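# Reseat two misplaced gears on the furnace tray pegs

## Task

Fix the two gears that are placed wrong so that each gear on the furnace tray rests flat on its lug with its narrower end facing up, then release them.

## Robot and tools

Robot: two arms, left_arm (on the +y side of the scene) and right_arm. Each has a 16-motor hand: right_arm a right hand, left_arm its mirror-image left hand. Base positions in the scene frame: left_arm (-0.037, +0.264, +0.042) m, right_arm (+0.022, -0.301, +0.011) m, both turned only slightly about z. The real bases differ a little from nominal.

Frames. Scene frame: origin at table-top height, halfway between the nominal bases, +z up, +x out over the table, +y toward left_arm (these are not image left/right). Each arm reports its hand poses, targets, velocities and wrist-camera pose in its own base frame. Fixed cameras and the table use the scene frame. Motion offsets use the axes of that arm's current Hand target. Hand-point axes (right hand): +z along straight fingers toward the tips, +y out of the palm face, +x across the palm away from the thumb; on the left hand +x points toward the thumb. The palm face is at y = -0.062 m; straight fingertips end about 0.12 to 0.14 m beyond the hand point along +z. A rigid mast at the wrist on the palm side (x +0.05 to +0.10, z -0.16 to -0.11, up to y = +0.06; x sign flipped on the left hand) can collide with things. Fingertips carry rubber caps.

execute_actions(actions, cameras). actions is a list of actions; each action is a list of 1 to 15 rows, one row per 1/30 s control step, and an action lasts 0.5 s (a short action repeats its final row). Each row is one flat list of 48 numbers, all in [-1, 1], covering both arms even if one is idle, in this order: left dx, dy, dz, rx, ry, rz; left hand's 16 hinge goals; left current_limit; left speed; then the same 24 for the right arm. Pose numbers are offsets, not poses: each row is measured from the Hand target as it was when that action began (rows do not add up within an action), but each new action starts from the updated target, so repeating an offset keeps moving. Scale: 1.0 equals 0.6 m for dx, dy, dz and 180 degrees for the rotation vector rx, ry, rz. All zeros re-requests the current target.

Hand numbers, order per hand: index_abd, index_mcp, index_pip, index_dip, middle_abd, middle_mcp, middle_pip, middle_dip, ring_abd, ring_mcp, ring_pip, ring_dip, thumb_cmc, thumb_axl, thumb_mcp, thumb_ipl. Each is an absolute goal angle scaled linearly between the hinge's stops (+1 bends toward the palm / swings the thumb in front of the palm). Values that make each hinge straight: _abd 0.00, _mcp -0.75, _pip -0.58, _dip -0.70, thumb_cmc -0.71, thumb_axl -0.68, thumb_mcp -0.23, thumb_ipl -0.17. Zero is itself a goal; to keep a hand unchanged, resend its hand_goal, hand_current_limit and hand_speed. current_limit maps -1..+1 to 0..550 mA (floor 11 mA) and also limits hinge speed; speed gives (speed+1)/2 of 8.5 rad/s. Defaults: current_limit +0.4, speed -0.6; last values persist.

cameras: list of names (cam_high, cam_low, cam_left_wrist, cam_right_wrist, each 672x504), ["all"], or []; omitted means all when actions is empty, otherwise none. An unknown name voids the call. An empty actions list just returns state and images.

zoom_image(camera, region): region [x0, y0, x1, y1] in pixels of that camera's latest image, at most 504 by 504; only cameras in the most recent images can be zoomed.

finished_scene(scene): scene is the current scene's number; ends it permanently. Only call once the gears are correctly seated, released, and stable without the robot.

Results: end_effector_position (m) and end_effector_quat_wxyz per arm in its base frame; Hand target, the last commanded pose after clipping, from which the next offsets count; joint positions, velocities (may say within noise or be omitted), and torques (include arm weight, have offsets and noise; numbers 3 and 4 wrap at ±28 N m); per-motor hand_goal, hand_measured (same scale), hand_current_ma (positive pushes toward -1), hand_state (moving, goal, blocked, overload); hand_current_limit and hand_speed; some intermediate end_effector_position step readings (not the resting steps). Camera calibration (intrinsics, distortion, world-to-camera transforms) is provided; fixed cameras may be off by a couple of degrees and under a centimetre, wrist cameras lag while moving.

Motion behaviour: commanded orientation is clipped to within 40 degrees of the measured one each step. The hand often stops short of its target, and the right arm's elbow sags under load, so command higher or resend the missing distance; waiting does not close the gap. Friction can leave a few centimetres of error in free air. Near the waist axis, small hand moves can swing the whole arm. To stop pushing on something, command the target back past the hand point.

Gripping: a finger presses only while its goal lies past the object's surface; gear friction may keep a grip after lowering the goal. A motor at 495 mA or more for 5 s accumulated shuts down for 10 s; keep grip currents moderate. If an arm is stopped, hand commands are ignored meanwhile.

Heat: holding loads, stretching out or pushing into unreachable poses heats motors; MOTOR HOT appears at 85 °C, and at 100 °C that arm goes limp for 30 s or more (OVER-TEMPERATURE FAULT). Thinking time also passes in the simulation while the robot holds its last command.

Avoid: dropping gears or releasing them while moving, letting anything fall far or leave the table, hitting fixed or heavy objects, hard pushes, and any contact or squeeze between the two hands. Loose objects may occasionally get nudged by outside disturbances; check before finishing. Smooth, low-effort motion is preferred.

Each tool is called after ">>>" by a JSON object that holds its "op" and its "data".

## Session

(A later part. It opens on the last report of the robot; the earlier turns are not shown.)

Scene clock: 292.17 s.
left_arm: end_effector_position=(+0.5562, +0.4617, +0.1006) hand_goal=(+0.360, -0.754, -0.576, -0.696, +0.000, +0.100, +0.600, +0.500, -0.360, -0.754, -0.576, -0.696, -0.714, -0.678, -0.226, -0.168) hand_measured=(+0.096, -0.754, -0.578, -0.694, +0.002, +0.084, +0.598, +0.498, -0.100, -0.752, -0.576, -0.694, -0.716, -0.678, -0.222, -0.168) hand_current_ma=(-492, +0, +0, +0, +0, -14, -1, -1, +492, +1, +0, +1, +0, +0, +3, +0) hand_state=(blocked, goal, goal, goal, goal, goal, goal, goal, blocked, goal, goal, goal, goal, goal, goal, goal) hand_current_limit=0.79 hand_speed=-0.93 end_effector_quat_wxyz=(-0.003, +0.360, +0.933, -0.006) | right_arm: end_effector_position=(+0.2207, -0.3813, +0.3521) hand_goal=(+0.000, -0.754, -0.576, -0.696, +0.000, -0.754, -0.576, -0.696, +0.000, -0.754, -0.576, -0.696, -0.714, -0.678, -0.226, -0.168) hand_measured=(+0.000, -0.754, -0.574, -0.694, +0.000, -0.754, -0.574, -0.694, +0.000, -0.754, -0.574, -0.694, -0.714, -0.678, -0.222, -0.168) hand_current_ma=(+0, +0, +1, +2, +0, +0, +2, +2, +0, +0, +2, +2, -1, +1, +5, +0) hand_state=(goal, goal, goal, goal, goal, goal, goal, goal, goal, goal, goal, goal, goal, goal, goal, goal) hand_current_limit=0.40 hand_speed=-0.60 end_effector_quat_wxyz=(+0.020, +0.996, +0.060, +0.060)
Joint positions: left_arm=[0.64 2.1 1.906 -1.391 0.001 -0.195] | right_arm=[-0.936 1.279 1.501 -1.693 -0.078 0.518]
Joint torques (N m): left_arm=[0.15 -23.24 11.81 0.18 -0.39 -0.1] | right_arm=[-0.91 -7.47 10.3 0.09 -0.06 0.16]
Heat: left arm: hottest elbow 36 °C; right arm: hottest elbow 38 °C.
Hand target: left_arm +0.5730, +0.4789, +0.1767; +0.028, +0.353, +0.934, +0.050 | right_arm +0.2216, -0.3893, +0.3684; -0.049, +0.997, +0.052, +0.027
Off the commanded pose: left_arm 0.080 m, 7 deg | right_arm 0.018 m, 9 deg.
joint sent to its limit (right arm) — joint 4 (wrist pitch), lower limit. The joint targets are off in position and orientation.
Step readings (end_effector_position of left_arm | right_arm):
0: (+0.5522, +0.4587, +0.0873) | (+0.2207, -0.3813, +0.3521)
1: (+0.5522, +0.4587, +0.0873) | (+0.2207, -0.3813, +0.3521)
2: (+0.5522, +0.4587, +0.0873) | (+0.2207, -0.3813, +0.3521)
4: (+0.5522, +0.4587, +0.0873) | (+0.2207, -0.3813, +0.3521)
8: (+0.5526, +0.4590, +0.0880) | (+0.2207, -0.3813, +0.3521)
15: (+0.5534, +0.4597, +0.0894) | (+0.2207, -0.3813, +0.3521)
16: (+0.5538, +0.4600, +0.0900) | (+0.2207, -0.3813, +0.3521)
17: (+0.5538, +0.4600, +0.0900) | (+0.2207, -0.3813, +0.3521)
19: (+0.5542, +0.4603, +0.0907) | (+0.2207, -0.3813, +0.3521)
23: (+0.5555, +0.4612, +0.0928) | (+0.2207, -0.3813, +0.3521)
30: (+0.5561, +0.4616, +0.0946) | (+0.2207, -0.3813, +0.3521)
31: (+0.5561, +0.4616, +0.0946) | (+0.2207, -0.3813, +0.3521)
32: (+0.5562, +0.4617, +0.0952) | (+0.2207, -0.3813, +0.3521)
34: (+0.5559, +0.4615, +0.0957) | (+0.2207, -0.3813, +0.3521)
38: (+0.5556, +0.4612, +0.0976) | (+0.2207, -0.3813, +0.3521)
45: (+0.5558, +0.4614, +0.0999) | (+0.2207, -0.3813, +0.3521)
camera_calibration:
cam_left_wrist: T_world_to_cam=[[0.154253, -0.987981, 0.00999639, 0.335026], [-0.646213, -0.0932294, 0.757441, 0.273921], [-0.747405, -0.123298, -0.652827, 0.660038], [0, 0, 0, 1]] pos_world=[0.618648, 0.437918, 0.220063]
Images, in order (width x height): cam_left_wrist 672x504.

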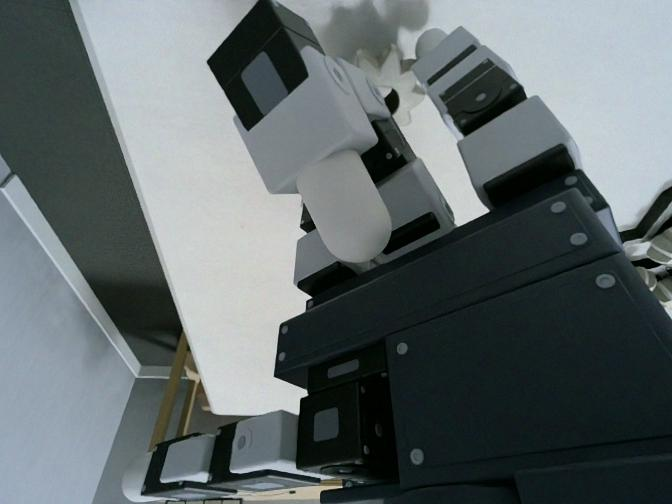

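>>> {"op": "execute_actions", "data": {"actions": [[[0,0,-0.012,0,0,0,0.36,-0.754,-0.576,-0.696,0,0.1,0.6,0.5,-0.36,-0.754,-0.576,-0.696,-0.714,-0.678,-0.226,-0.168,0.79,-0.93,0,0,0,0,0,0,0,-0.754,-0.576,-0.696,0,-0.754,-0.576,-0.696,0,-0.754,-0.576,-0.696,-0.714,-0.678,-0.226,-0.168,0.4,-0.6]],[[0,0,-0.012,0,0,0,0.36,-0.754,-0.576,-0.696,0,0.1,0.6,0.5,-0.36,-0.754,-0.576,-0.696,-0.714,-0.678,-0.226,-0.168,0.79,-0.93,0,0,0,0,0,0,0,-0.754,-0.576,-0.696,0,-0.754,-0.576,-0.696,0,-0.754,-0.576,-0.696,-0.714,-0.678,-0.226,-0.168,0.4,-0.6]],[[0,-0.0158,-0.009,-0.0278,0,0,0.36,-0.754,-0.576,-0.696,0,0.1,0.6,0.5,-0.36,-0.754,-0.576,-0.696,-0.714,-0.678,-0.226,-0.168,0.79,-0.93,0,0,0,0,0,0,0,-0.754,-0.576,-0.696,0,-0.754,-0.576,-0.696,0,-0.754,-0.576,-0.696,-0.714,-0.678,-0.226,-0.168,0.4,-0.6]],[[0,-0.0158,-0.008,-0.0278,0,0,0.36,-0.754,-0.576,-0.696,0,0.1,0.6,0.5,-0.36,-0.754,-0.576,-0.696,-0.714,-0.678,-0.226,-0.168,0.79,-0.93,0,0,0,0,0,0,0,-0.754,-0.576,-0.696,0,-0.754,-0.576,-0.696,0,-0.754,-0.576,-0.696,-0.714,-0.678,-0.226,-0.168,0.4,-0.6]]], "cameras": ["cam_left_wrist","cam_high"]}}

>>> {"op": "zoom_image", "data": {"camera": "cam_left_wrist", "region": [300, 0, 500, 130]}}

>>> {"op": "zoom_image", "data": {"camera": "cam_high", "region": [490, 60, 610, 160]}}

Scene clock: 295.33 s.
left_arm: end_effector_position=(+0.5445, +0.4603, +0.1444) hand_goal=(+0.360, -0.754, -0.576, -0.696, +0.000, +0.100, +0.600, +0.500, -0.360, -0.754, -0.576, -0.696, -0.714, -0.678, -0.226, -0.168) hand_measured=(+0.096, -0.760, -0.578, -0.696, +0.002, +0.084, +0.598, +0.498, -0.102, -0.758, -0.578, -0.696, -0.716, -0.678, -0.222, -0.168) hand_current_ma=(-492, -4, -1, +0, +0, -14, -1, -1, +492, -2, +0, +0, +0, +0, +3, +0) hand_state=(blocked, goal, goal, goal, goal, goal, goal, goal, blocked, goal, goal, goal, goal, goal, goal, goal) hand_current_limit=0.79 hand_speed=-0.93 end_effector_quat_wxyz=(+0.033, +0.354, +0.931, +0.084) | right_arm: end_effector_position=(+0.2207, -0.3813, +0.3521) hand_goal=(+0.000, -0.754, -0.576, -0.696, +0.000, -0.754, -0.576, -0.696, +0.000, -0.754, -0.576, -0.696, -0.714, -0.678, -0.226, -0.168) hand_measured=(+0.000, -0.754, -0.574, -0.694, +0.000, -0.754, -0.574, -0.694, +0.000, -0.754, -0.574, -0.694, -0.714, -0.678, -0.222, -0.168) hand_current_ma=(+0, +0, +1, +2, +0, +0, +2, +2, +0, +0, +2, +2, -1, +1, +5, +0) hand_state=(goal, goal, goal, goal, goal, goal, goal, goal, goal, goal, goal, goal, goal, goal, goal, goal) hand_current_limit=0.40 hand_speed=-0.60 end_effector_quat_wxyz=(+0.020, +0.996, +0.060, +0.060)
Joint positions: left_arm=[0.639 1.932 1.699 -1.161 -0.036 -0.203] | right_arm=[-0.936 1.279 1.501 -1.693 -0.078 0.518]
Joint torques (N m): left_arm=[-0.79 -21.71 8.28 1.58 -0.45 -0.11] | right_arm=[-0.79 -7.59 10.35 0.09 -0.05 0.15]
Heat: left arm: hottest elbow 36 °C; right arm: hottest elbow 38 °C.
Hand target: left_arm +0.5582, +0.4628, +0.1982; +0.058, +0.350, +0.926, +0.131 | right_arm +0.2216, -0.3893, +0.3684; -0.049, +0.997, +0.052, +0.027
Off the commanded pose: left_arm 0.056 m, 6 deg | right_arm 0.018 m, 9 deg.
joint sent to its limit (right arm) — joint 4 (wrist pitch), lower limit. The joint targets are off in position and orientation.
Step readings (end_effector_position of left_arm | right_arm):
0: (+0.5562, +0.4617, +0.1006) | (+0.2207, -0.3813, +0.3521)
1: (+0.5562, +0.4617, +0.1006) | (+0.2207, -0.3813, +0.3521)
2: (+0.5559, +0.4615, +0.1004) | (+0.2207, -0.3813, +0.3521)
4: (+0.5554, +0.4611, +0.1008) | (+0.2207, -0.3813, +0.3521)
8: (+0.5553, +0.4611, +0.1035) | (+0.2207, -0.3813, +0.3521)
15: (+0.5564, +0.4618, +0.1082) | (+0.2207, -0.3813, +0.3521)
16: (+0.5564, +0.4618, +0.1082) | (+0.2207, -0.3813, +0.3521)
17: (+0.5564, +0.4619, +0.1087) | (+0.2207, -0.3813, +0.3521)
19: (+0.5559, +0.4615, +0.1091) | (+0.2207, -0.3813, +0.3521)
23: (+0.5556, +0.4613, +0.1117) | (+0.2207, -0.3813, +0.3521)
30: (+0.5561, +0.4617, +0.1146) | (+0.2207, -0.3813, +0.3521)
31: (+0.5561, +0.4617, +0.1156) | (+0.2207, -0.3813, +0.3521)
32: (+0.5565, +0.4623, +0.1164) | (+0.2207, -0.3813, +0.3521)
34: (+0.5564, +0.4641, +0.1196) | (+0.2207, -0.3813, +0.3521)
38: (+0.5545, +0.4639, +0.1319) | (+0.2207, -0.3813, +0.3521)
45: (+0.5561, +0.4659, +0.1515) | (+0.2207, -0.3813, +0.3521)
46: (+0.5560, +0.4659, +0.1509) | (+0.2207, -0.3813, +0.3521)
47: (+0.5562, +0.4663, +0.1513) | (+0.2207, -0.3813, +0.3521)
49: (+0.5535, +0.4651, +0.1469) | (+0.2207, -0.3813, +0.3521)
53: (+0.5442, +0.4596, +0.1387) | (+0.2207, -0.3813, +0.3521)
60: (+0.5437, +0.4597, +0.1386) | (+0.2207, -0.3813, +0.3521)
camera_calibration:
cam_left_wrist: T_world_to_cam=[[0.169877, -0.979302, -0.110044, 0.339871], [-0.737977, -0.200424, 0.644375, 0.348583], [-0.653093, -0.0282545, -0.75675, 0.599718], [0, 0, 0, 1]] pos_world=[0.591182, 0.419646, 0.266619]
Images, in order (width x height): cam_high 672x504, cam_left_wrist 672x504.

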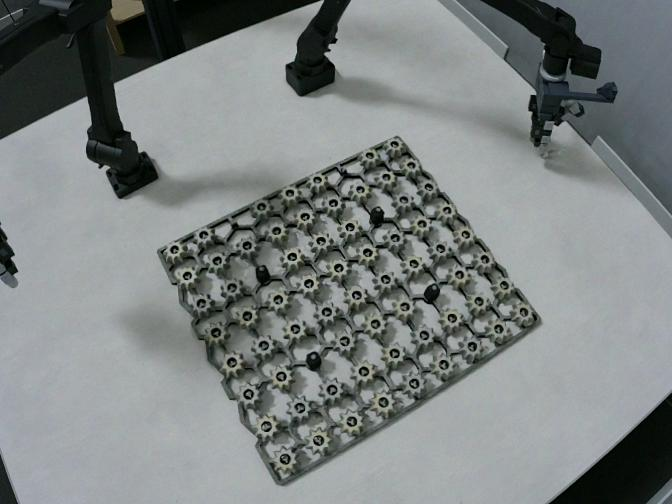

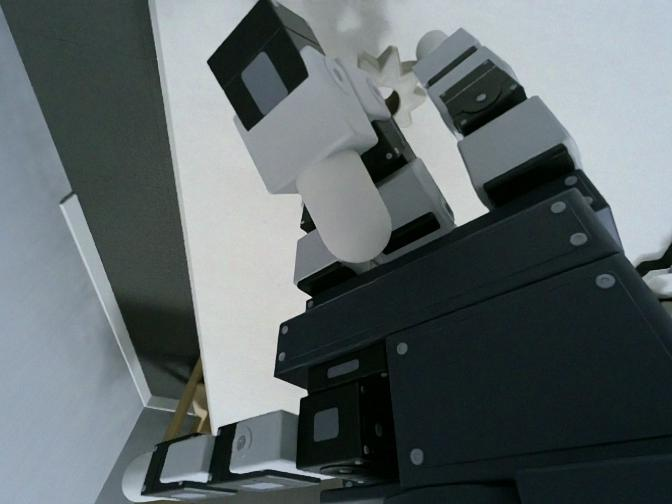

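Scaled by 2.520 from the camera's 672x504 image, which has a finer 960x720 frame.

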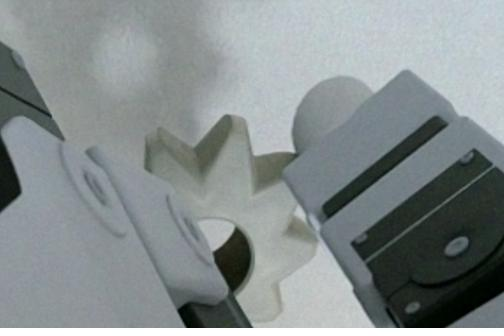

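Scaled by 4.200 from the camera's 672x504 image, which has a finer 960x720 frame.

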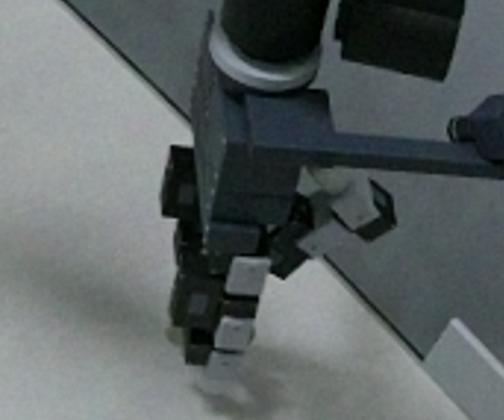

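>>> {"op": "execute_actions", "data": {"actions": [[[0,-0.0158,-0.003,-0.0278,0,0,0.36,-0.754,-0.576,-0.696,0,0.1,0.6,0.5,-0.36,-0.754,-0.576,-0.696,-0.714,-0.678,-0.226,-0.168,0.79,-0.93,0,0,0,0,0,0,0,-0.754,-0.576,-0.696,0,-0.754,-0.576,-0.696,0,-0.754,-0.576,-0.696,-0.714,-0.678,-0.226,-0.168,0.4,-0.6]],[[0,-0.0158,-0.003,-0.0278,0,0,0.36,-0.754,-0.576,-0.696,0,0.1,0.6,0.5,-0.36,-0.754,-0.576,-0.696,-0.714,-0.678,-0.226,-0.168,0.79,-0.93,0,0,0,0,0,0,0,-0.754,-0.576,-0.696,0,-0.754,-0.576,-0.696,0,-0.754,-0.576,-0.696,-0.714,-0.678,-0.226,-0.168,0.4,-0.6]],[[0,-0.0158,-0.006,-0.0278,0,0,0.36,-0.754,-0.576,-0.696,0,0.1,0.6,0.5,-0.36,-0.754,-0.576,-0.696,-0.714,-0.678,-0.226,-0.168,0.79,-0.93,0,0,0,0,0,0,0,-0.754,-0.576,-0.696,0,-0.754,-0.576,-0.696,0,-0.754,-0.576,-0.696,-0.714,-0.678,-0.226,-0.168,0.4,-0.6]]], "cameras": ["cam_left_wrist","cam_high"]}}

>>> {"op": "zoom_image", "data": {"camera": "cam_left_wrist", "region": [300, 0, 500, 130]}}

Scene clock: 298.17 s.
left_arm: end_effector_position=(+0.5243, +0.4350, +0.1378) hand_goal=(+0.360, -0.754, -0.576, -0.696, +0.000, +0.100, +0.600, +0.500, -0.360, -0.754, -0.576, -0.696, -0.714, -0.678, -0.226, -0.168) hand_measured=(+0.096, -0.768, -0.582, -0.698, +0.002, +0.084, +0.598, +0.498, -0.102, -0.766, -0.582, -0.698, -0.716, -0.678, -0.222, -0.168) hand_current_ma=(-492, -14, -3, +0, +0, -14, -1, -1, +492, -9, -3, +0, +0, +0, +3, +0) hand_state=(blocked, goal, goal, goal, goal, goal, goal, goal, blocked, goal, goal, goal, goal, goal, goal, goal) hand_current_limit=0.79 hand_speed=-0.93 end_effector_quat_wxyz=(+0.075, +0.345, +0.914, +0.200) | right_arm: end_effector_position=(+0.2207, -0.3813, +0.3521) hand_goal=(+0.000, -0.754, -0.576, -0.696, +0.000, -0.754, -0.576, -0.696, +0.000, -0.754, -0.576, -0.696, -0.714, -0.678, -0.226, -0.168) hand_measured=(+0.000, -0.754, -0.574, -0.694, +0.000, -0.754, -0.574, -0.694, +0.000, -0.754, -0.574, -0.694, -0.714, -0.678, -0.222, -0.168) hand_current_ma=(+0, +0, +1, +2, +0, +0, +2, +2, +0, +0, +2, +2, -1, +1, +5, +0) hand_state=(goal, goal, goal, goal, goal, goal, goal, goal, goal, goal, goal, goal, goal, goal, goal, goal) hand_current_limit=0.40 hand_speed=-0.60 end_effector_quat_wxyz=(+0.020, +0.996, +0.060, +0.060)
Joint positions: left_arm=[0.608 1.767 1.332 -0.716 -0.102 -0.22] | right_arm=[-0.936 1.279 1.501 -1.693 -0.078 0.518]
Joint torques (N m): left_arm=[-0.91 -19.08 8.36 2.39 -0.58 -0.1] | right_arm=[-0.85 -7.47 10.33 0.13 -0.06 0.16]
Heat: left arm: hottest elbow 36 °C; right arm: hottest elbow 38 °C.
Hand target: left_arm +0.5390, +0.4409, +0.1944; +0.103, +0.339, +0.901, +0.251 | right_arm +0.2216, -0.3893, +0.3684; -0.049, +0.997, +0.052, +0.027
Off the commanded pose: left_arm 0.059 m, 7 deg | right_arm 0.018 m, 9 deg.
joint sent to its limit (right arm) — joint 4 (wrist pitch), lower limit. The joint targets are off in position and orientation.
Step readings (end_effector_position of left_arm | right_arm):
0: (+0.5445, +0.4603, +0.1444) | (+0.2207, -0.3813, +0.3521)
1: (+0.5442, +0.4604, +0.1439) | (+0.2207, -0.3813, +0.3521)
2: (+0.5440, +0.4607, +0.1437) | (+0.2207, -0.3813, +0.3521)
4: (+0.5417, +0.4597, +0.1429) | (+0.2207, -0.3813, +0.3521)
8: (+0.5350, +0.4535, +0.1391) | (+0.2207, -0.3813, +0.3521)
15: (+0.5368, +0.4517, +0.1393) | (+0.2207, -0.3813, +0.3521)
16: (+0.5376, +0.4509, +0.1400) | (+0.2207, -0.3813, +0.3521)
17: (+0.5378, +0.4517, +0.1400) | (+0.2207, -0.3813, +0.3521)
19: (+0.5359, +0.4509, +0.1411) | (+0.2207, -0.3813, +0.3521)
23: (+0.5288, +0.4453, +0.1387) | (+0.2207, -0.3813, +0.3521)
30: (+0.5290, +0.4450, +0.1378) | (+0.2207, -0.3813, +0.3521)
31: (+0.5291, +0.4450, +0.1375) | (+0.2207, -0.3813, +0.3521)
32: (+0.5285, +0.4456, +0.1375) | (+0.2207, -0.3813, +0.3521)
34: (+0.5267, +0.4449, +0.1385) | (+0.2207, -0.3813, +0.3521)
38: (+0.5207, +0.4385, +0.1370) | (+0.2207, -0.3813, +0.3521)
45: (+0.5223, +0.4361, +0.1360) | (+0.2207, -0.3813, +0.3521)
camera_calibration:
cam_left_wrist: T_world_to_cam=[[0.205307, -0.942921, -0.262201, 0.304392], [-0.828083, -0.31016, 0.46699, 0.452405], [-0.521659, 0.121248, -0.844494, 0.459027], [0, 0, 0, 1]] pos_world=[0.55159, 0.37168, 0.256189]
Images, in order (width x height): cam_high 672x504, cam_left_wrist 672x504.

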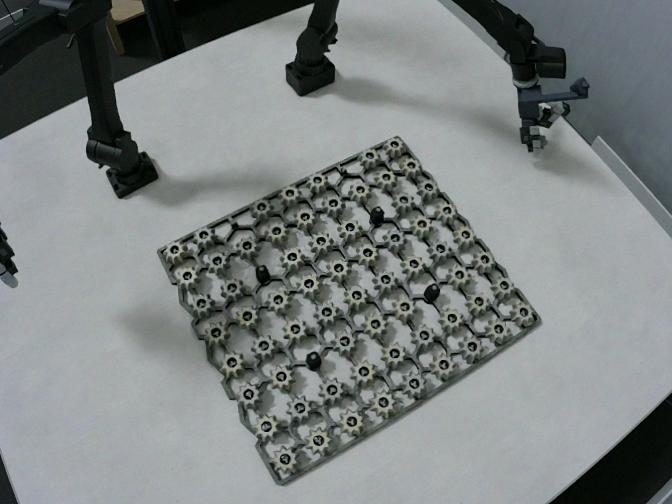

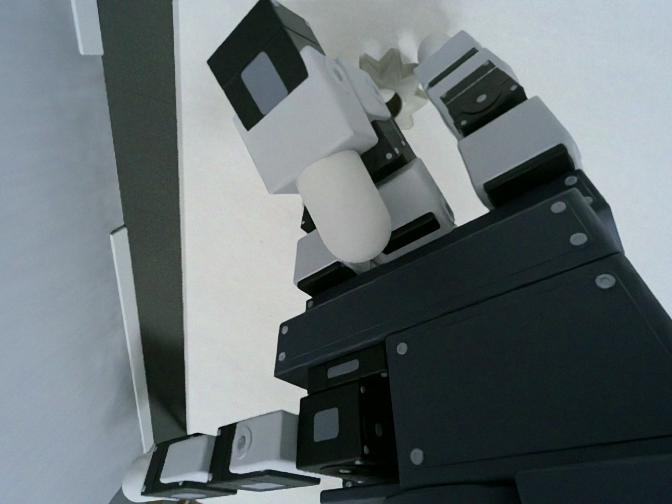

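Scaled by 2.520 from the camera's 672x504 image, which has a finer 960x720 frame.

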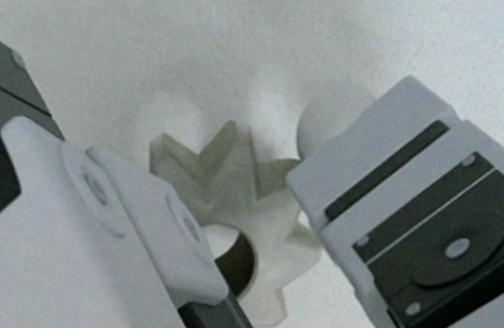

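>>> {"op": "execute_actions", "data": {"actions": [[[0,-0.0158,-0.006,-0.0278,0,0,0.36,-0.754,-0.576,-0.696,0,0.1,0.6,0.5,-0.36,-0.754,-0.576,-0.696,-0.714,-0.678,-0.226,-0.168,0.79,-0.93,0,0,0,0,0,0,0,-0.754,-0.576,-0.696,0,-0.754,-0.576,-0.696,0,-0.754,-0.576,-0.696,-0.714,-0.678,-0.226,-0.168,0.4,-0.6]],[[0,-0.0158,-0.006,-0.0278,0,0,0.36,-0.754,-0.576,-0.696,0,0.1,0.6,0.5,-0.36,-0.754,-0.576,-0.696,-0.714,-0.678,-0.226,-0.168,0.79,-0.93,0,0,0,0,0,0,0,-0.754,-0.576,-0.696,0,-0.754,-0.576,-0.696,0,-0.754,-0.576,-0.696,-0.714,-0.678,-0.226,-0.168,0.4,-0.6]],[[0,0,0,0,0,0,0.36,-0.66,-0.576,-0.6,0,0.1,0.6,0.5,-0.36,-0.66,-0.576,-0.6,-0.714,-0.678,-0.226,-0.168,0.79,-0.93,0,0,0,0,0,0,0,-0.754,-0.576,-0.696,0,-0.754,-0.576,-0.696,0,-0.754,-0.576,-0.696,-0.714,-0.678,-0.226,-0.168,0.4,-0.6]],[[0,0,0,0,0,0,0.36,-0.57,-0.576,-0.5,0,0.1,0.6,0.5,-0.36,-0.57,-0.576,-0.5,-0.714,-0.678,-0.226,-0.168,0.79,-0.93,0,0,0,0,0,0,0,-0.754,-0.576,-0.696,0,-0.754,-0.576,-0.696,0,-0.754,-0.576,-0.696,-0.714,-0.678,-0.226,-0.168,0.4,-0.6]]], "cameras": ["cam_left_wrist","cam_high"]}}

>>> {"op": "zoom_image", "data": {"camera": "cam_high", "region": [490, 60, 610, 160]}}

Scene clock: 300.90 s.
left_arm: end_effector_position=(+0.5094, +0.4211, +0.1327) hand_goal=(+0.360, -0.570, -0.576, -0.500, +0.000, +0.100, +0.600, +0.500, -0.360, -0.570, -0.576, -0.500, -0.714, -0.678, -0.226, -0.168) hand_measured=(+0.096, -0.630, -0.588, -0.516, +0.002, +0.084, +0.598, +0.498, -0.104, -0.620, -0.588, -0.518, -0.716, -0.678, -0.222, -0.168) hand_current_ma=(-492, -125, -9, -13, +0, -14, -1, -1, +492, -90, -9, -17, -1, +0, +3, +0) hand_state=(blocked, blocked, goal, goal, goal, goal, goal, goal, blocked, blocked, goal, goal, goal, goal, goal, goal) hand_current_limit=0.79 hand_speed=-0.93 end_effector_quat_wxyz=(+0.102, +0.334, +0.895, +0.278) | right_arm: end_effector_position=(+0.2207, -0.3813, +0.3521) hand_goal=(+0.000, -0.754, -0.576, -0.696, +0.000, -0.754, -0.576, -0.696, +0.000, -0.754, -0.576, -0.696, -0.714, -0.678, -0.226, -0.168) hand_measured=(+0.000, -0.754, -0.574, -0.694, +0.000, -0.754, -0.574, -0.694, +0.000, -0.754, -0.574, -0.694, -0.714, -0.678, -0.222, -0.168) hand_current_ma=(+0, +0, +1, +2, +0, +0, +2, +2, +0, +0, +2, +2, -1, +1, +5, +0) hand_state=(goal, goal, goal, goal, goal, goal, goal, goal, goal, goal, goal, goal, goal, goal, goal, goal) hand_current_limit=0.40 hand_speed=-0.60 end_effector_quat_wxyz=(+0.020, +0.996, +0.060, +0.060)
Joint positions: left_arm=[0.591 1.705 1.131 -0.414 -0.151 -0.22] | right_arm=[-0.936 1.279 1.501 -1.693 -0.078 0.518]
Joint torques (N m): left_arm=[-1.2 -17.85 8.25 2.91 -0.62 0.03] | right_arm=[-0.91 -7.59 10.35 0.13 -0.06 0.14]
Heat: left arm: hottest elbow 35 °C; right arm: hottest elbow 38 °C.
Hand target: left_arm +0.5259, +0.4261, +0.1898; +0.133, +0.329, +0.876, +0.328 | right_arm +0.2216, -0.3893, +0.3684; -0.049, +0.997, +0.052, +0.027
Off the commanded pose: left_arm 0.060 m, 7 deg | right_arm 0.018 m, 9 deg.
joint sent to its limit (right arm) — joint 4 (wrist pitch), lower limit. The joint targets are off in position and orientation.
Step readings (end_effector_position of left_arm | right_arm):
0: (+0.5243, +0.4350, +0.1378) | (+0.2207, -0.3813, +0.3521)
1: (+0.5239, +0.4351, +0.1374) | (+0.2207, -0.3813, +0.3521)
2: (+0.5237, +0.4356, +0.1372) | (+0.2207, -0.3813, +0.3521)
4: (+0.5214, +0.4346, +0.1381) | (+0.2207, -0.3813, +0.3521)
8: (+0.5140, +0.4310, +0.1357) | (+0.2207, -0.3813, +0.3521)
15: (+0.5140, +0.4301, +0.1336) | (+0.2207, -0.3813, +0.3521)
16: (+0.5138, +0.4302, +0.1334) | (+0.2207, -0.3813, +0.3521)
17: (+0.5140, +0.4298, +0.1334) | (+0.2207, -0.3813, +0.3521)
19: (+0.5121, +0.4293, +0.1350) | (+0.2207, -0.3813, +0.3521)
23: (+0.5074, +0.4241, +0.1341) | (+0.2207, -0.3813, +0.3521)
30: (+0.5082, +0.4212, +0.1314) | (+0.2207, -0.3813, +0.3521)
31: (+0.5084, +0.4213, +0.1317) | (+0.2207, -0.3813, +0.3521)
32: (+0.5092, +0.4207, +0.1320) | (+0.2207, -0.3813, +0.3521)
34: (+0.5096, +0.4210, +0.1326) | (+0.2207, -0.3813, +0.3521)
38: (+0.5096, +0.4210, +0.1326) | (+0.2207, -0.3813, +0.3521)
45: (+0.5094, +0.4211, +0.1327) | (+0.2207, -0.3813, +0.3521)
46: (+0.5094, +0.4211, +0.1327) | (+0.2207, -0.3813, +0.3521)
47: (+0.5094, +0.4211, +0.1327) | (+0.2207, -0.3813, +0.3521)
49: (+0.5094, +0.4211, +0.1327) | (+0.2207, -0.3813, +0.3521)
53: (+0.5094, +0.4211, +0.1327) | (+0.2207, -0.3813, +0.3521)
60: (+0.5094, +0.4211, +0.1327) | (+0.2207, -0.3813, +0.3521)
camera_calibration:
cam_left_wrist: T_world_to_cam=[[0.246096, -0.90167, -0.355567, 0.267228], [-0.870105, -0.367147, 0.328816, 0.5019], [-0.427029, 0.22846, -0.874901, 0.359234], [0, 0, 0, 1]] pos_world=[0.524345, 0.343152, 0.244279]
Images, in order (width x height): cam_high 672x504, cam_left_wrist 672x504.

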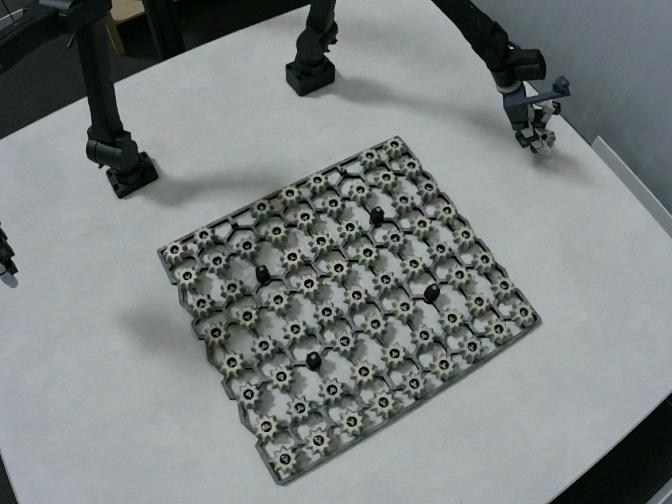

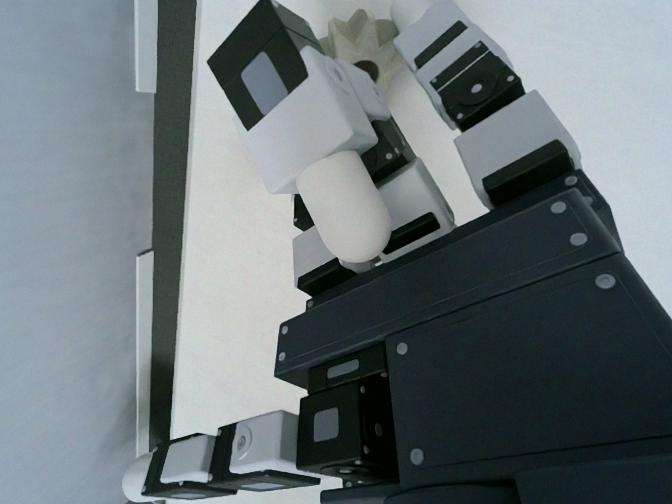

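Scaled by 4.200 from the camera's 672x504 image, which has a finer 960x720 frame.

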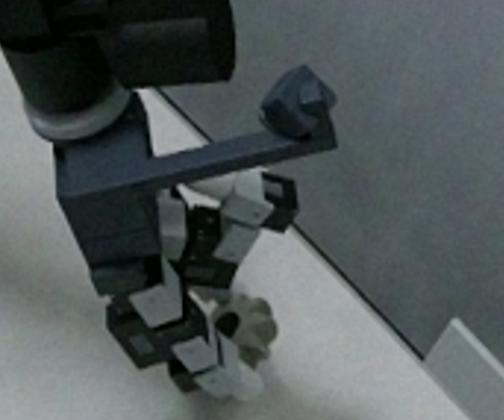

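>>> {"op": "execute_actions", "data": {"actions": [[[0,0,0,0,0,0,0.36,-0.47,-0.576,-0.4,0,0.1,0.6,0.5,-0.36,-0.47,-0.576,-0.4,-0.714,-0.678,-0.226,-0.168,0.79,-0.93,0,0,0,0,0,0,0,-0.754,-0.576,-0.696,0,-0.754,-0.576,-0.696,0,-0.754,-0.576,-0.696,-0.714,-0.678,-0.226,-0.168,0.4,-0.6]],[[0,0,0,0,0,0,0.36,-0.38,-0.576,-0.3,0,0.1,0.6,0.5,-0.36,-0.38,-0.576,-0.3,-0.714,-0.678,-0.226,-0.168,0.79,-0.93,0,0,0,0,0,0,0,-0.754,-0.576,-0.696,0,-0.754,-0.576,-0.696,0,-0.754,-0.576,-0.696,-0.714,-0.678,-0.226,-0.168,0.4,-0.6]],[[0,0,0,0,0,0,0.36,-0.38,-0.576,-0.2,0,0.1,0.6,0.5,-0.36,-0.38,-0.576,-0.2,-0.714,-0.678,-0.226,-0.168,0.79,-0.93,0,0,0,0,0,0,0,-0.754,-0.576,-0.696,0,-0.754,-0.576,-0.696,0,-0.754,-0.576,-0.696,-0.714,-0.678,-0.226,-0.168,0.4,-0.6]],[[0,0,0,0,0,0,0.36,-0.38,-0.576,-0.1,0,0.1,0.6,0.5,-0.36,-0.38,-0.576,-0.1,-0.714,-0.678,-0.226,-0.168,0.79,-0.93,0,0,0,0,0,0,0,-0.754,-0.576,-0.696,0,-0.754,-0.576,-0.696,0,-0.754,-0.576,-0.696,-0.714,-0.678,-0.226,-0.168,0.4,-0.6]],[[0,0,0,0,0,0,0.36,-0.38,-0.576,0,0,0.1,0.6,0.5,-0.36,-0.38,-0.576,0,-0.714,-0.678,-0.226,-0.168,0.79,-0.93,0,0,0,0,0,0,0,-0.754,-0.576,-0.696,0,-0.754,-0.576,-0.696,0,-0.754,-0.576,-0.696,-0.714,-0.678,-0.226,-0.168,0.4,-0.6]]], "cameras": ["cam_low","cam_high"]}}

>>> {"op": "zoom_image", "data": {"camera": "cam_high", "region": [490, 60, 610, 160]}}

>>> {"op": "zoom_image", "data": {"camera": "cam_low", "region": [330, 230, 450, 310]}}

Scene clock: 304.10 s.
left_arm: end_effector_position=(+0.5096, +0.4210, +0.1326) hand_goal=(+0.360, -0.380, -0.576, +0.000, +0.000, +0.100, +0.600, +0.500, -0.360, -0.380, -0.576, +0.000, -0.714, -0.678, -0.226, -0.168) hand_measured=(+0.096, -0.458, -0.594, -0.018, +0.002, +0.084, +0.598, +0.498, -0.132, -0.434, -0.590, -0.012, -0.716, -0.678, -0.222, -0.168) hand_current_ma=(-492, -181, -16, -17, +0, -14, -1, -1, +492, -101, -11, -10, -1, +0, +3, +0) hand_state=(blocked, blocked, goal, goal, goal, goal, goal, goal, blocked, blocked, goal, goal, goal, goal, goal, goal) hand_current_limit=0.79 hand_speed=-0.93 end_effector_quat_wxyz=(+0.103, +0.334, +0.895, +0.277) | right_arm: end_effector_position=(+0.2207, -0.3813, +0.3521) hand_goal=(+0.000, -0.754, -0.576, -0.696, +0.000, -0.754, -0.576, -0.696, +0.000, -0.754, -0.576, -0.696, -0.714, -0.678, -0.226, -0.168) hand_measured=(+0.000, -0.754, -0.574, -0.694, +0.000, -0.754, -0.574, -0.694, +0.000, -0.754, -0.574, -0.694, -0.714, -0.678, -0.222, -0.168) hand_current_ma=(+0, +0, +1, +2, +0, +0, +2, +2, +0, +0, +2, +2, -1, +1, +5, +0) hand_state=(goal, goal, goal, goal, goal, goal, goal, goal, goal, goal, goal, goal, goal, goal, goal, goal) hand_current_limit=0.40 hand_speed=-0.60 end_effector_quat_wxyz=(+0.020, +0.996, +0.060, +0.060)
Joint positions: left_arm=[0.591 1.705 1.131 -0.414 -0.149 -0.22] | right_arm=[-0.936 1.279 1.501 -1.693 -0.078 0.518]
Joint torques (N m): left_arm=[-0.97 -17.96 8.25 2.97 -0.65 0.02] | right_arm=[-0.85 -7.59 10.36 0.09 -0.06 0.15]
Heat: left arm: hottest elbow 35 °C; right arm: hottest elbow 38 °C.
Hand target: left_arm +0.5259, +0.4261, +0.1898; +0.133, +0.329, +0.876, +0.328 | right_arm +0.2216, -0.3893, +0.3684; -0.049, +0.997, +0.052, +0.027
Off the commanded pose: left_arm 0.060 m, 7 deg | right_arm 0.018 m, 9 deg.
joint sent to its limit (right arm) — joint 4 (wrist pitch), lower limit. The joint targets are off in position and orientation.
Step readings (end_effector_position of left_arm | right_arm):
0: (+0.5094, +0.4211, +0.1327) | (+0.2207, -0.3813, +0.3521)
1: (+0.5094, +0.4211, +0.1327) | (+0.2207, -0.3813, +0.3521)
2: (+0.5096, +0.4210, +0.1326) | (+0.2207, -0.3813, +0.3521)
4: (+0.5094, +0.4211, +0.1327) | (+0.2207, -0.3813, +0.3521)
8: (+0.5094, +0.4211, +0.1327) | (+0.2207, -0.3813, +0.3521)
15: (+0.5094, +0.4211, +0.1327) | (+0.2207, -0.3813, +0.3521)
16: (+0.5094, +0.4211, +0.1327) | (+0.2207, -0.3813, +0.3521)
17: (+0.5096, +0.4210, +0.1326) | (+0.2207, -0.3813, +0.3521)
19: (+0.5096, +0.4210, +0.1326) | (+0.2207, -0.3813, +0.3521)
23: (+0.5094, +0.4211, +0.1327) | (+0.2207, -0.3813, +0.3521)
30: (+0.5094, +0.4211, +0.1327) | (+0.2207, -0.3813, +0.3521)
31: (+0.5096, +0.4210, +0.1326) | (+0.2207, -0.3813, +0.3521)
32: (+0.5096, +0.4210, +0.1326) | (+0.2207, -0.3813, +0.3521)
34: (+0.5096, +0.4210, +0.1326) | (+0.2207, -0.3813, +0.3521)
38: (+0.5096, +0.4210, +0.1326) | (+0.2207, -0.3813, +0.3521)
45: (+0.5096, +0.4210, +0.1326) | (+0.2207, -0.3813, +0.3521)
46: (+0.5096, +0.4210, +0.1326) | (+0.2207, -0.3813, +0.3521)
47: (+0.5096, +0.4210, +0.1326) | (+0.2207, -0.3813, +0.3521)
49: (+0.5096, +0.4210, +0.1326) | (+0.2207, -0.3813, +0.3521)
53: (+0.5096, +0.4210, +0.1326) | (+0.2207, -0.3813, +0.3521)
60: (+0.5096, +0.4210, +0.1326) | (+0.2207, -0.3813, +0.3521)
61: (+0.5096, +0.4210, +0.1326) | (+0.2207, -0.3813, +0.3521)
62: (+0.5096, +0.4210, +0.1326) | (+0.2207, -0.3813, +0.3521)
64: (+0.5096, +0.4210, +0.1326) | (+0.2207, -0.3813, +0.3521)
68: (+0.5096, +0.4210, +0.1326) | (+0.2207, -0.3813, +0.3521)
75: (+0.5096, +0.4210, +0.1326) | (+0.2207, -0.3813, +0.3521)
Images, in order (width x height): cam_high 672x504, cam_low 672x504.

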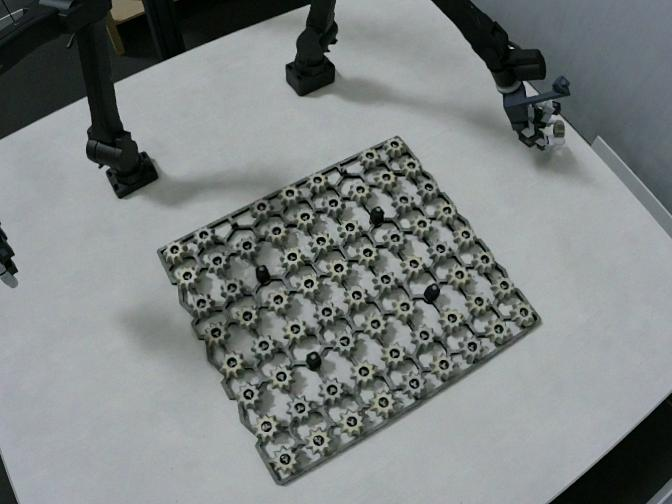

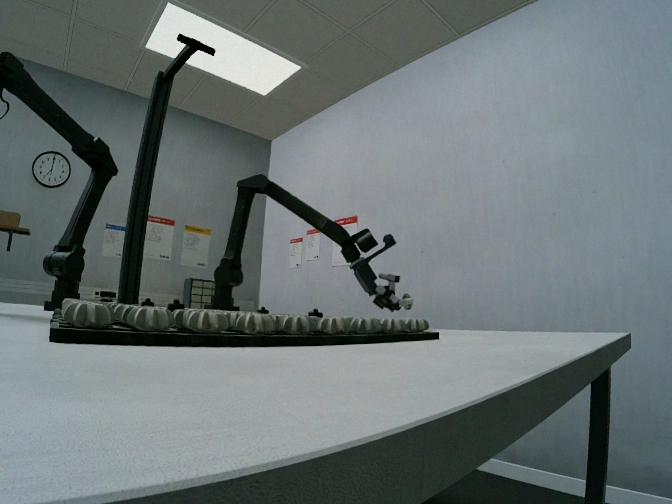

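Scaled by 4.200 from the camera's 672x504 image, which has a finer 960x720 frame.

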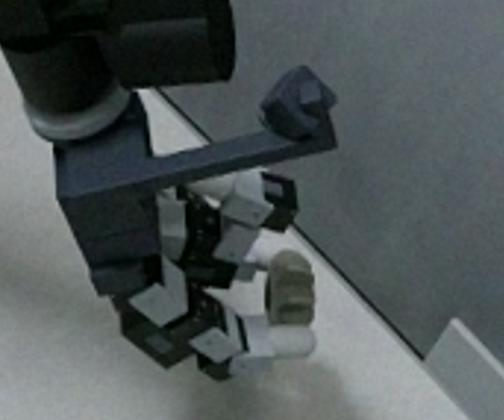

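Scaled by 4.200 from the camera's 672x504 image, which has a finer 960x720 frame.

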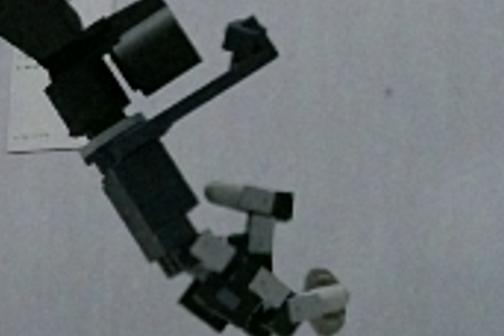

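>>> {"op": "execute_actions", "data": {"actions": [[[0,0,0,0,0,0,0.36,-0.38,-0.576,0.1,0,0.1,0.6,0.5,-0.36,-0.38,-0.576,0.1,-0.714,-0.678,-0.226,-0.168,0.79,-0.93,0,0,0,0,0,0,0,-0.754,-0.576,-0.696,0,-0.754,-0.576,-0.696,0,-0.754,-0.576,-0.696,-0.714,-0.678,-0.226,-0.168,0.4,-0.6]],[[0,0,0,0,0,0,0.36,-0.38,-0.576,0.2,0,0.1,0.6,0.5,-0.36,-0.38,-0.576,0.2,-0.714,-0.678,-0.226,-0.168,0.79,-0.93,0,0,0,0,0,0,0,-0.754,-0.576,-0.696,0,-0.754,-0.576,-0.696,0,-0.754,-0.576,-0.696,-0.714,-0.678,-0.226,-0.168,0.4,-0.6]],[[0,0,0,0,0,0,0.36,-0.38,-0.576,0.3,0,0.1,0.6,0.5,-0.36,-0.38,-0.576,0.3,-0.714,-0.678,-0.226,-0.168,0.79,-0.93,0,0,0,0,0,0,0,-0.754,-0.576,-0.696,0,-0.754,-0.576,-0.696,0,-0.754,-0.576,-0.696,-0.714,-0.678,-0.226,-0.168,0.4,-0.6]]], "cameras": ["cam_low","cam_high"]}}

>>> {"op": "zoom_image", "data": {"camera": "cam_high", "region": [490, 60, 610, 160]}}

>>> {"op": "zoom_image", "data": {"camera": "cam_low", "region": [330, 230, 450, 310]}}

Scene clock: 306.27 s.
left_arm: end_effector_position=(+0.5096, +0.4210, +0.1326) hand_goal=(+0.360, -0.380, -0.576, +0.300, +0.000, +0.100, +0.600, +0.500, -0.360, -0.380, -0.576, +0.300, -0.714, -0.678, -0.226, -0.168) hand_measured=(+0.096, -0.458, -0.594, +0.286, +0.002, +0.084, +0.598, +0.498, -0.174, -0.426, -0.590, +0.298, -0.716, -0.678, -0.222, -0.168) hand_current_ma=(-492, -181, -16, -11, +0, -14, -1, -1, +492, -82, -11, +0, -1, +0, +3, +0) hand_state=(blocked, blocked, goal, goal, goal, goal, goal, goal, blocked, blocked, goal, goal, goal, goal, goal, goal) hand_current_limit=0.79 hand_speed=-0.93 end_effector_quat_wxyz=(+0.103, +0.334, +0.895, +0.277) | right_arm: end_effector_position=(+0.2207, -0.3813, +0.3521) hand_goal=(+0.000, -0.754, -0.576, -0.696, +0.000, -0.754, -0.576, -0.696, +0.000, -0.754, -0.576, -0.696, -0.714, -0.678, -0.226, -0.168) hand_measured=(+0.000, -0.754, -0.574, -0.694, +0.000, -0.754, -0.574, -0.694, +0.000, -0.754, -0.574, -0.694, -0.714, -0.678, -0.222, -0.168) hand_current_ma=(+0, +0, +1, +2, +0, +0, +2, +2, +0, +0, +2, +2, -1, +1, +5, +0) hand_state=(goal, goal, goal, goal, goal, goal, goal, goal, goal, goal, goal, goal, goal, goal, goal, goal) hand_current_limit=0.40 hand_speed=-0.60 end_effector_quat_wxyz=(+0.020, +0.996, +0.060, +0.060)
Joint positions: left_arm=[0.591 1.705 1.131 -0.414 -0.149 -0.22] | right_arm=[-0.936 1.279 1.501 -1.693 -0.078 0.518]
Joint torques (N m): left_arm=[-1.32 -17.61 8.24 3 -0.65 0.02] | right_arm=[-0.79 -7.65 10.33 0.12 -0.05 0.15]
Heat: left arm: hottest elbow 35 °C; right arm: hottest elbow 38 °C.
Hand target: left_arm +0.5259, +0.4261, +0.1898; +0.133, +0.329, +0.876, +0.328 | right_arm +0.2216, -0.3893, +0.3684; -0.049, +0.997, +0.052, +0.027
Off the commanded pose: left_arm 0.060 m, 7 deg | right_arm 0.018 m, 9 deg.
joint sent to its limit (right arm) — joint 4 (wrist pitch), lower limit. The joint targets are off in position and orientation.
Step readings (end_effector_position of left_arm | right_arm):
0: (+0.5096, +0.4210, +0.1326) | (+0.2207, -0.3813, +0.3521)
1: (+0.5096, +0.4210, +0.1326) | (+0.2207, -0.3813, +0.3521)
2: (+0.5096, +0.4210, +0.1326) | (+0.2207, -0.3813, +0.3521)
4: (+0.5096, +0.4210, +0.1326) | (+0.2207, -0.3813, +0.3521)
8: (+0.5096, +0.4210, +0.1326) | (+0.2207, -0.3813, +0.3521)
15: (+0.5096, +0.4210, +0.1326) | (+0.2207, -0.3813, +0.3521)
16: (+0.5096, +0.4210, +0.1326) | (+0.2207, -0.3813, +0.3521)
17: (+0.5096, +0.4210, +0.1326) | (+0.2207, -0.3813, +0.3521)
19: (+0.5096, +0.4210, +0.1326) | (+0.2207, -0.3813, +0.3521)
23: (+0.5096, +0.4210, +0.1326) | (+0.2207, -0.3813, +0.3521)
30: (+0.5096, +0.4210, +0.1326) | (+0.2207, -0.3813, +0.3521)
31: (+0.5096, +0.4210, +0.1326) | (+0.2207, -0.3813, +0.3521)
32: (+0.5096, +0.4210, +0.1326) | (+0.2207, -0.3813, +0.3521)
34: (+0.5096, +0.4210, +0.1326) | (+0.2207, -0.3813, +0.3521)
38: (+0.5096, +0.4210, +0.1326) | (+0.2207, -0.3813, +0.3521)
45: (+0.5096, +0.4210, +0.1326) | (+0.2207, -0.3813, +0.3521)
Images, in order (width x height): cam_high 672x504, cam_low 672x504.

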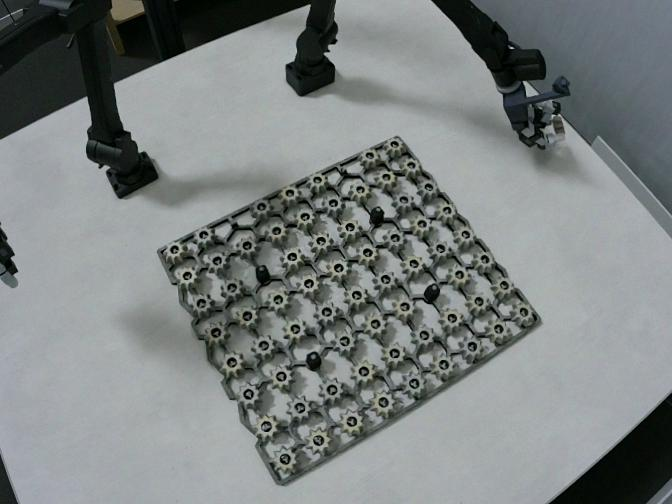

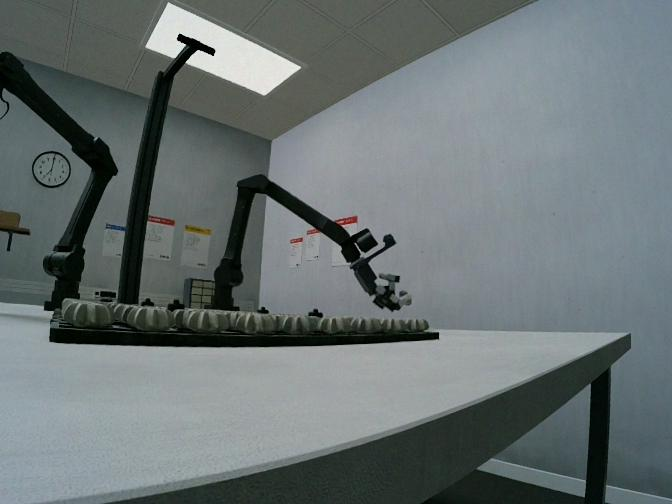

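Scaled by 4.200 from the camera's 672x504 image, which has a finer 960x720 frame.

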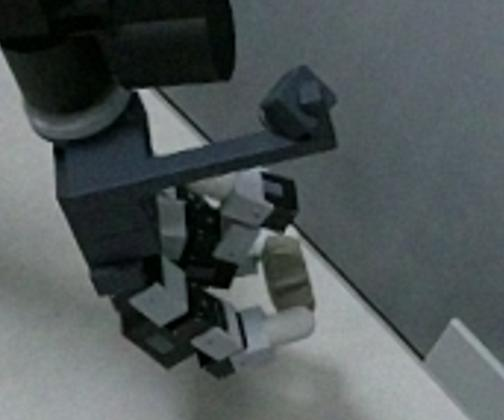

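Scaled by 4.200 from the camera's 672x504 image, which has a finer 960x720 frame.

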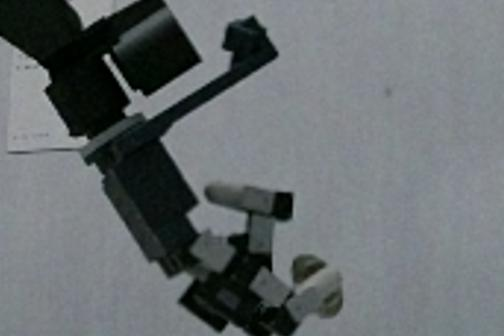

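>>> {"op": "zoom_image", "data": {"camera": "cam_high", "region": [540, 108, 575, 148]}}

>>> {"op": "zoom_image", "data": {"camera": "cam_low", "region": [390, 280, 425, 315]}}

Scaled by 12.600 from the camera's 672x504 image, which has a finer 960x720 frame.

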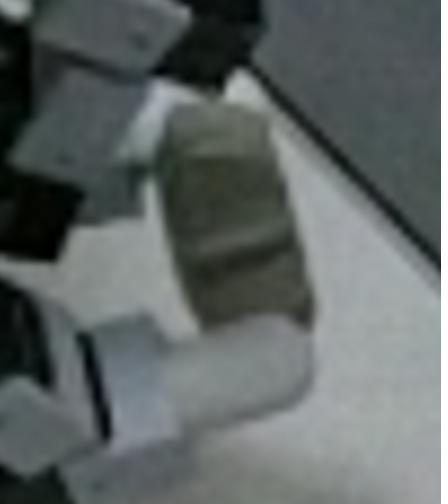

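Scaled by 14.400 from the camera's 672x504 image, which has a finer 960x720 frame.

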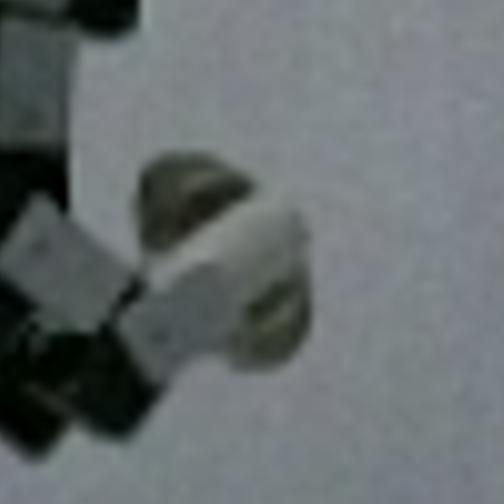

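>>> {"op": "execute_actions", "data": {"actions": [[[0,-0.0221,0.025,0,0,0,0.36,-0.38,-0.576,0.3,0,0.1,0.6,0.5,-0.36,-0.38,-0.576,0.3,-0.714,-0.678,-0.226,-0.168,0.79,-0.93,0,0,0,0,0,0,0,-0.754,-0.576,-0.696,0,-0.754,-0.576,-0.696,0,-0.754,-0.576,-0.696,-0.714,-0.678,-0.226,-0.168,0.4,-0.6]],[[0,-0.0166,0.0188,0,0,0,0.36,-0.38,-0.576,0.3,0,0.1,0.6,0.5,-0.36,-0.38,-0.576,0.3,-0.714,-0.678,-0.226,-0.168,0.79,-0.93,0,0,0,0,0,0,0,-0.754,-0.576,-0.696,0,-0.754,-0.576,-0.696,0,-0.754,-0.576,-0.696,-0.714,-0.678,-0.226,-0.168,0.4,-0.6]],[[0,-0.0166,0.0188,0,0,0,0.36,-0.38,-0.576,0.3,0,0.1,0.6,0.5,-0.36,-0.38,-0.576,0.3,-0.714,-0.678,-0.226,-0.168,0.79,-0.93,0,0,0,0,0,0,0,-0.754,-0.576,-0.696,0,-0.754,-0.576,-0.696,0,-0.754,-0.576,-0.696,-0.714,-0.678,-0.226,-0.168,0.4,-0.6]]], "cameras": ["cam_low","cam_high"]}}

>>> {"op": "zoom_image", "data": {"camera": "cam_high", "region": [530, 108, 575, 158]}}

>>> {"op": "zoom_image", "data": {"camera": "cam_low", "region": [350, 260, 430, 330]}}

Scene clock: 309.67 s.
left_arm: end_effector_position=(+0.5071, +0.4196, +0.0977) hand_goal=(+0.360, -0.380, -0.576, +0.300, +0.000, +0.100, +0.600, +0.500, -0.360, -0.380, -0.576, +0.300, -0.714, -0.678, -0.226, -0.168) hand_measured=(+0.096, -0.458, -0.594, +0.288, +0.002, +0.084, +0.598, +0.498, -0.174, -0.424, -0.588, +0.298, -0.716, -0.678, -0.222, -0.168) hand_current_ma=(-492, -181, -16, -9, +0, -14, -1, -1, +492, -77, -9, +0, -1, +0, +3, +0) hand_state=(blocked, blocked, goal, goal, goal, goal, goal, goal, blocked, blocked, goal, goal, goal, goal, goal, goal) hand_current_limit=0.79 hand_speed=-0.93 end_effector_quat_wxyz=(+0.108, +0.332, +0.892, +0.285) | right_arm: end_effector_position=(+0.2207, -0.3813, +0.3521) hand_goal=(+0.000, -0.754, -0.576, -0.696, +0.000, -0.754, -0.576, -0.696, +0.000, -0.754, -0.576, -0.696, -0.714, -0.678, -0.226, -0.168) hand_measured=(+0.000, -0.754, -0.574, -0.694, +0.000, -0.754, -0.574, -0.694, +0.000, -0.754, -0.574, -0.694, -0.714, -0.678, -0.222, -0.168) hand_current_ma=(+0, +0, +1, +2, +0, +0, +2, +2, +0, +0, +2, +2, -1, +1, +5, +0) hand_state=(goal, goal, goal, goal, goal, goal, goal, goal, goal, goal, goal, goal, goal, goal, goal, goal) hand_current_limit=0.40 hand_speed=-0.60 end_effector_quat_wxyz=(+0.020, +0.996, +0.060, +0.060)
Joint positions: left_arm=[0.591 1.754 1.075 -0.288 -0.151 -0.22] | right_arm=[-0.936 1.279 1.501 -1.693 -0.078 0.518]
Joint torques (N m): left_arm=[-0.62 -15.56 7.91 3.04 -0.67 -0.01] | right_arm=[-0.91 -7.59 10.36 0.12 -0.05 0.15]
Heat: left arm: hottest elbow 35 °C; right arm: hottest elbow 38 °C.
Hand target: left_arm +0.5266, +0.4255, +0.1397; +0.133, +0.329, +0.876, +0.328 | right_arm +0.2216, -0.3893, +0.3684; -0.049, +0.997, +0.052, +0.027
Off the commanded pose: left_arm 0.047 m, 6 deg | right_arm 0.018 m, 9 deg.
joint sent to its limit (right arm) — joint 4 (wrist pitch), lower limit. The joint targets are off in position and orientation.
Step readings (end_effector_position of left_arm | right_arm):
0: (+0.5096, +0.4210, +0.1326) | (+0.2207, -0.3813, +0.3521)
1: (+0.5096, +0.4210, +0.1326) | (+0.2207, -0.3813, +0.3521)
2: (+0.5093, +0.4207, +0.1319) | (+0.2207, -0.3813, +0.3521)
4: (+0.5094, +0.4208, +0.1318) | (+0.2207, -0.3813, +0.3521)
8: (+0.5083, +0.4201, +0.1296) | (+0.2207, -0.3813, +0.3521)
15: (+0.5081, +0.4199, +0.1290) | (+0.2207, -0.3813, +0.3521)
16: (+0.5081, +0.4199, +0.1290) | (+0.2207, -0.3813, +0.3521)
17: (+0.5080, +0.4202, +0.1283) | (+0.2207, -0.3813, +0.3521)
19: (+0.5088, +0.4207, +0.1275) | (+0.2207, -0.3813, +0.3521)
23: (+0.5094, +0.4211, +0.1218) | (+0.2207, -0.3813, +0.3521)
30: (+0.5066, +0.4192, +0.1096) | (+0.2207, -0.3813, +0.3521)
31: (+0.5061, +0.4189, +0.1088) | (+0.2207, -0.3813, +0.3521)
32: (+0.5067, +0.4193, +0.1097) | (+0.2207, -0.3813, +0.3521)
34: (+0.5074, +0.4198, +0.1100) | (+0.2207, -0.3813, +0.3521)
38: (+0.5091, +0.4209, +0.1071) | (+0.2207, -0.3813, +0.3521)
45: (+0.5068, +0.4193, +0.0970) | (+0.2207, -0.3813, +0.3521)
Images, in order (width x height): cam_high 672x504, cam_low 672x504.

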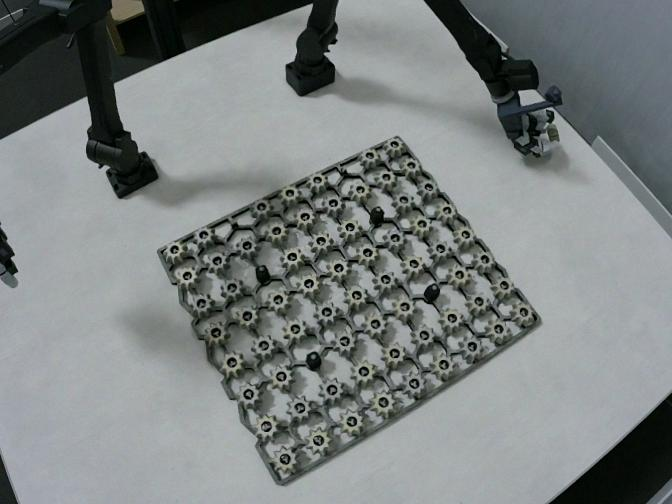

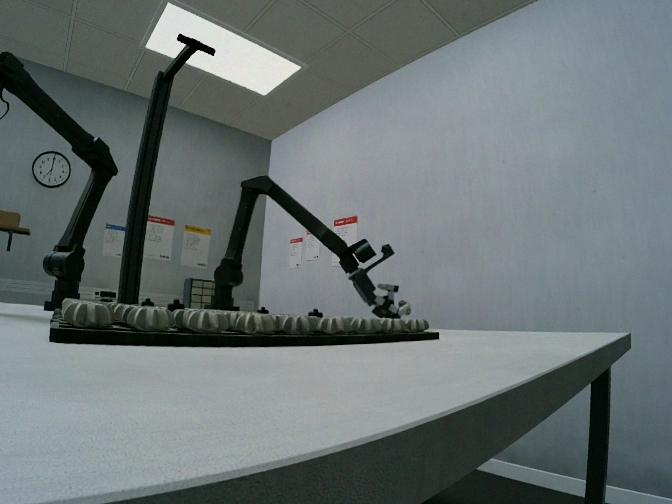

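Scaled by 10.080 from the camera's 672x504 image, which has a finer 960x720 frame.

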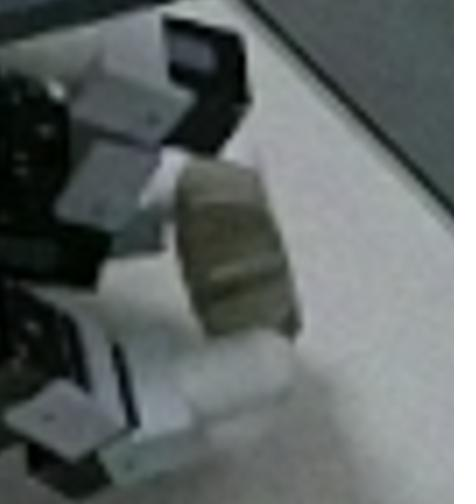

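Scaled by 6.300 from the camera's 672x504 image, which has a finer 960x720 frame.

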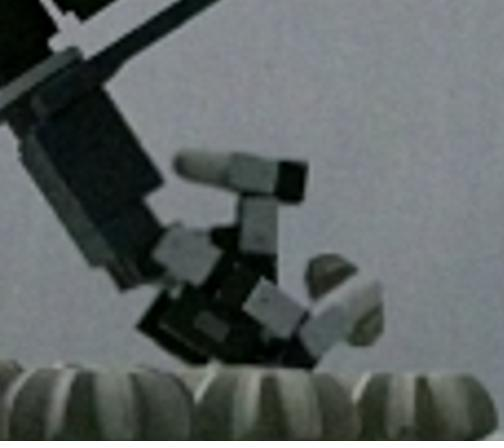

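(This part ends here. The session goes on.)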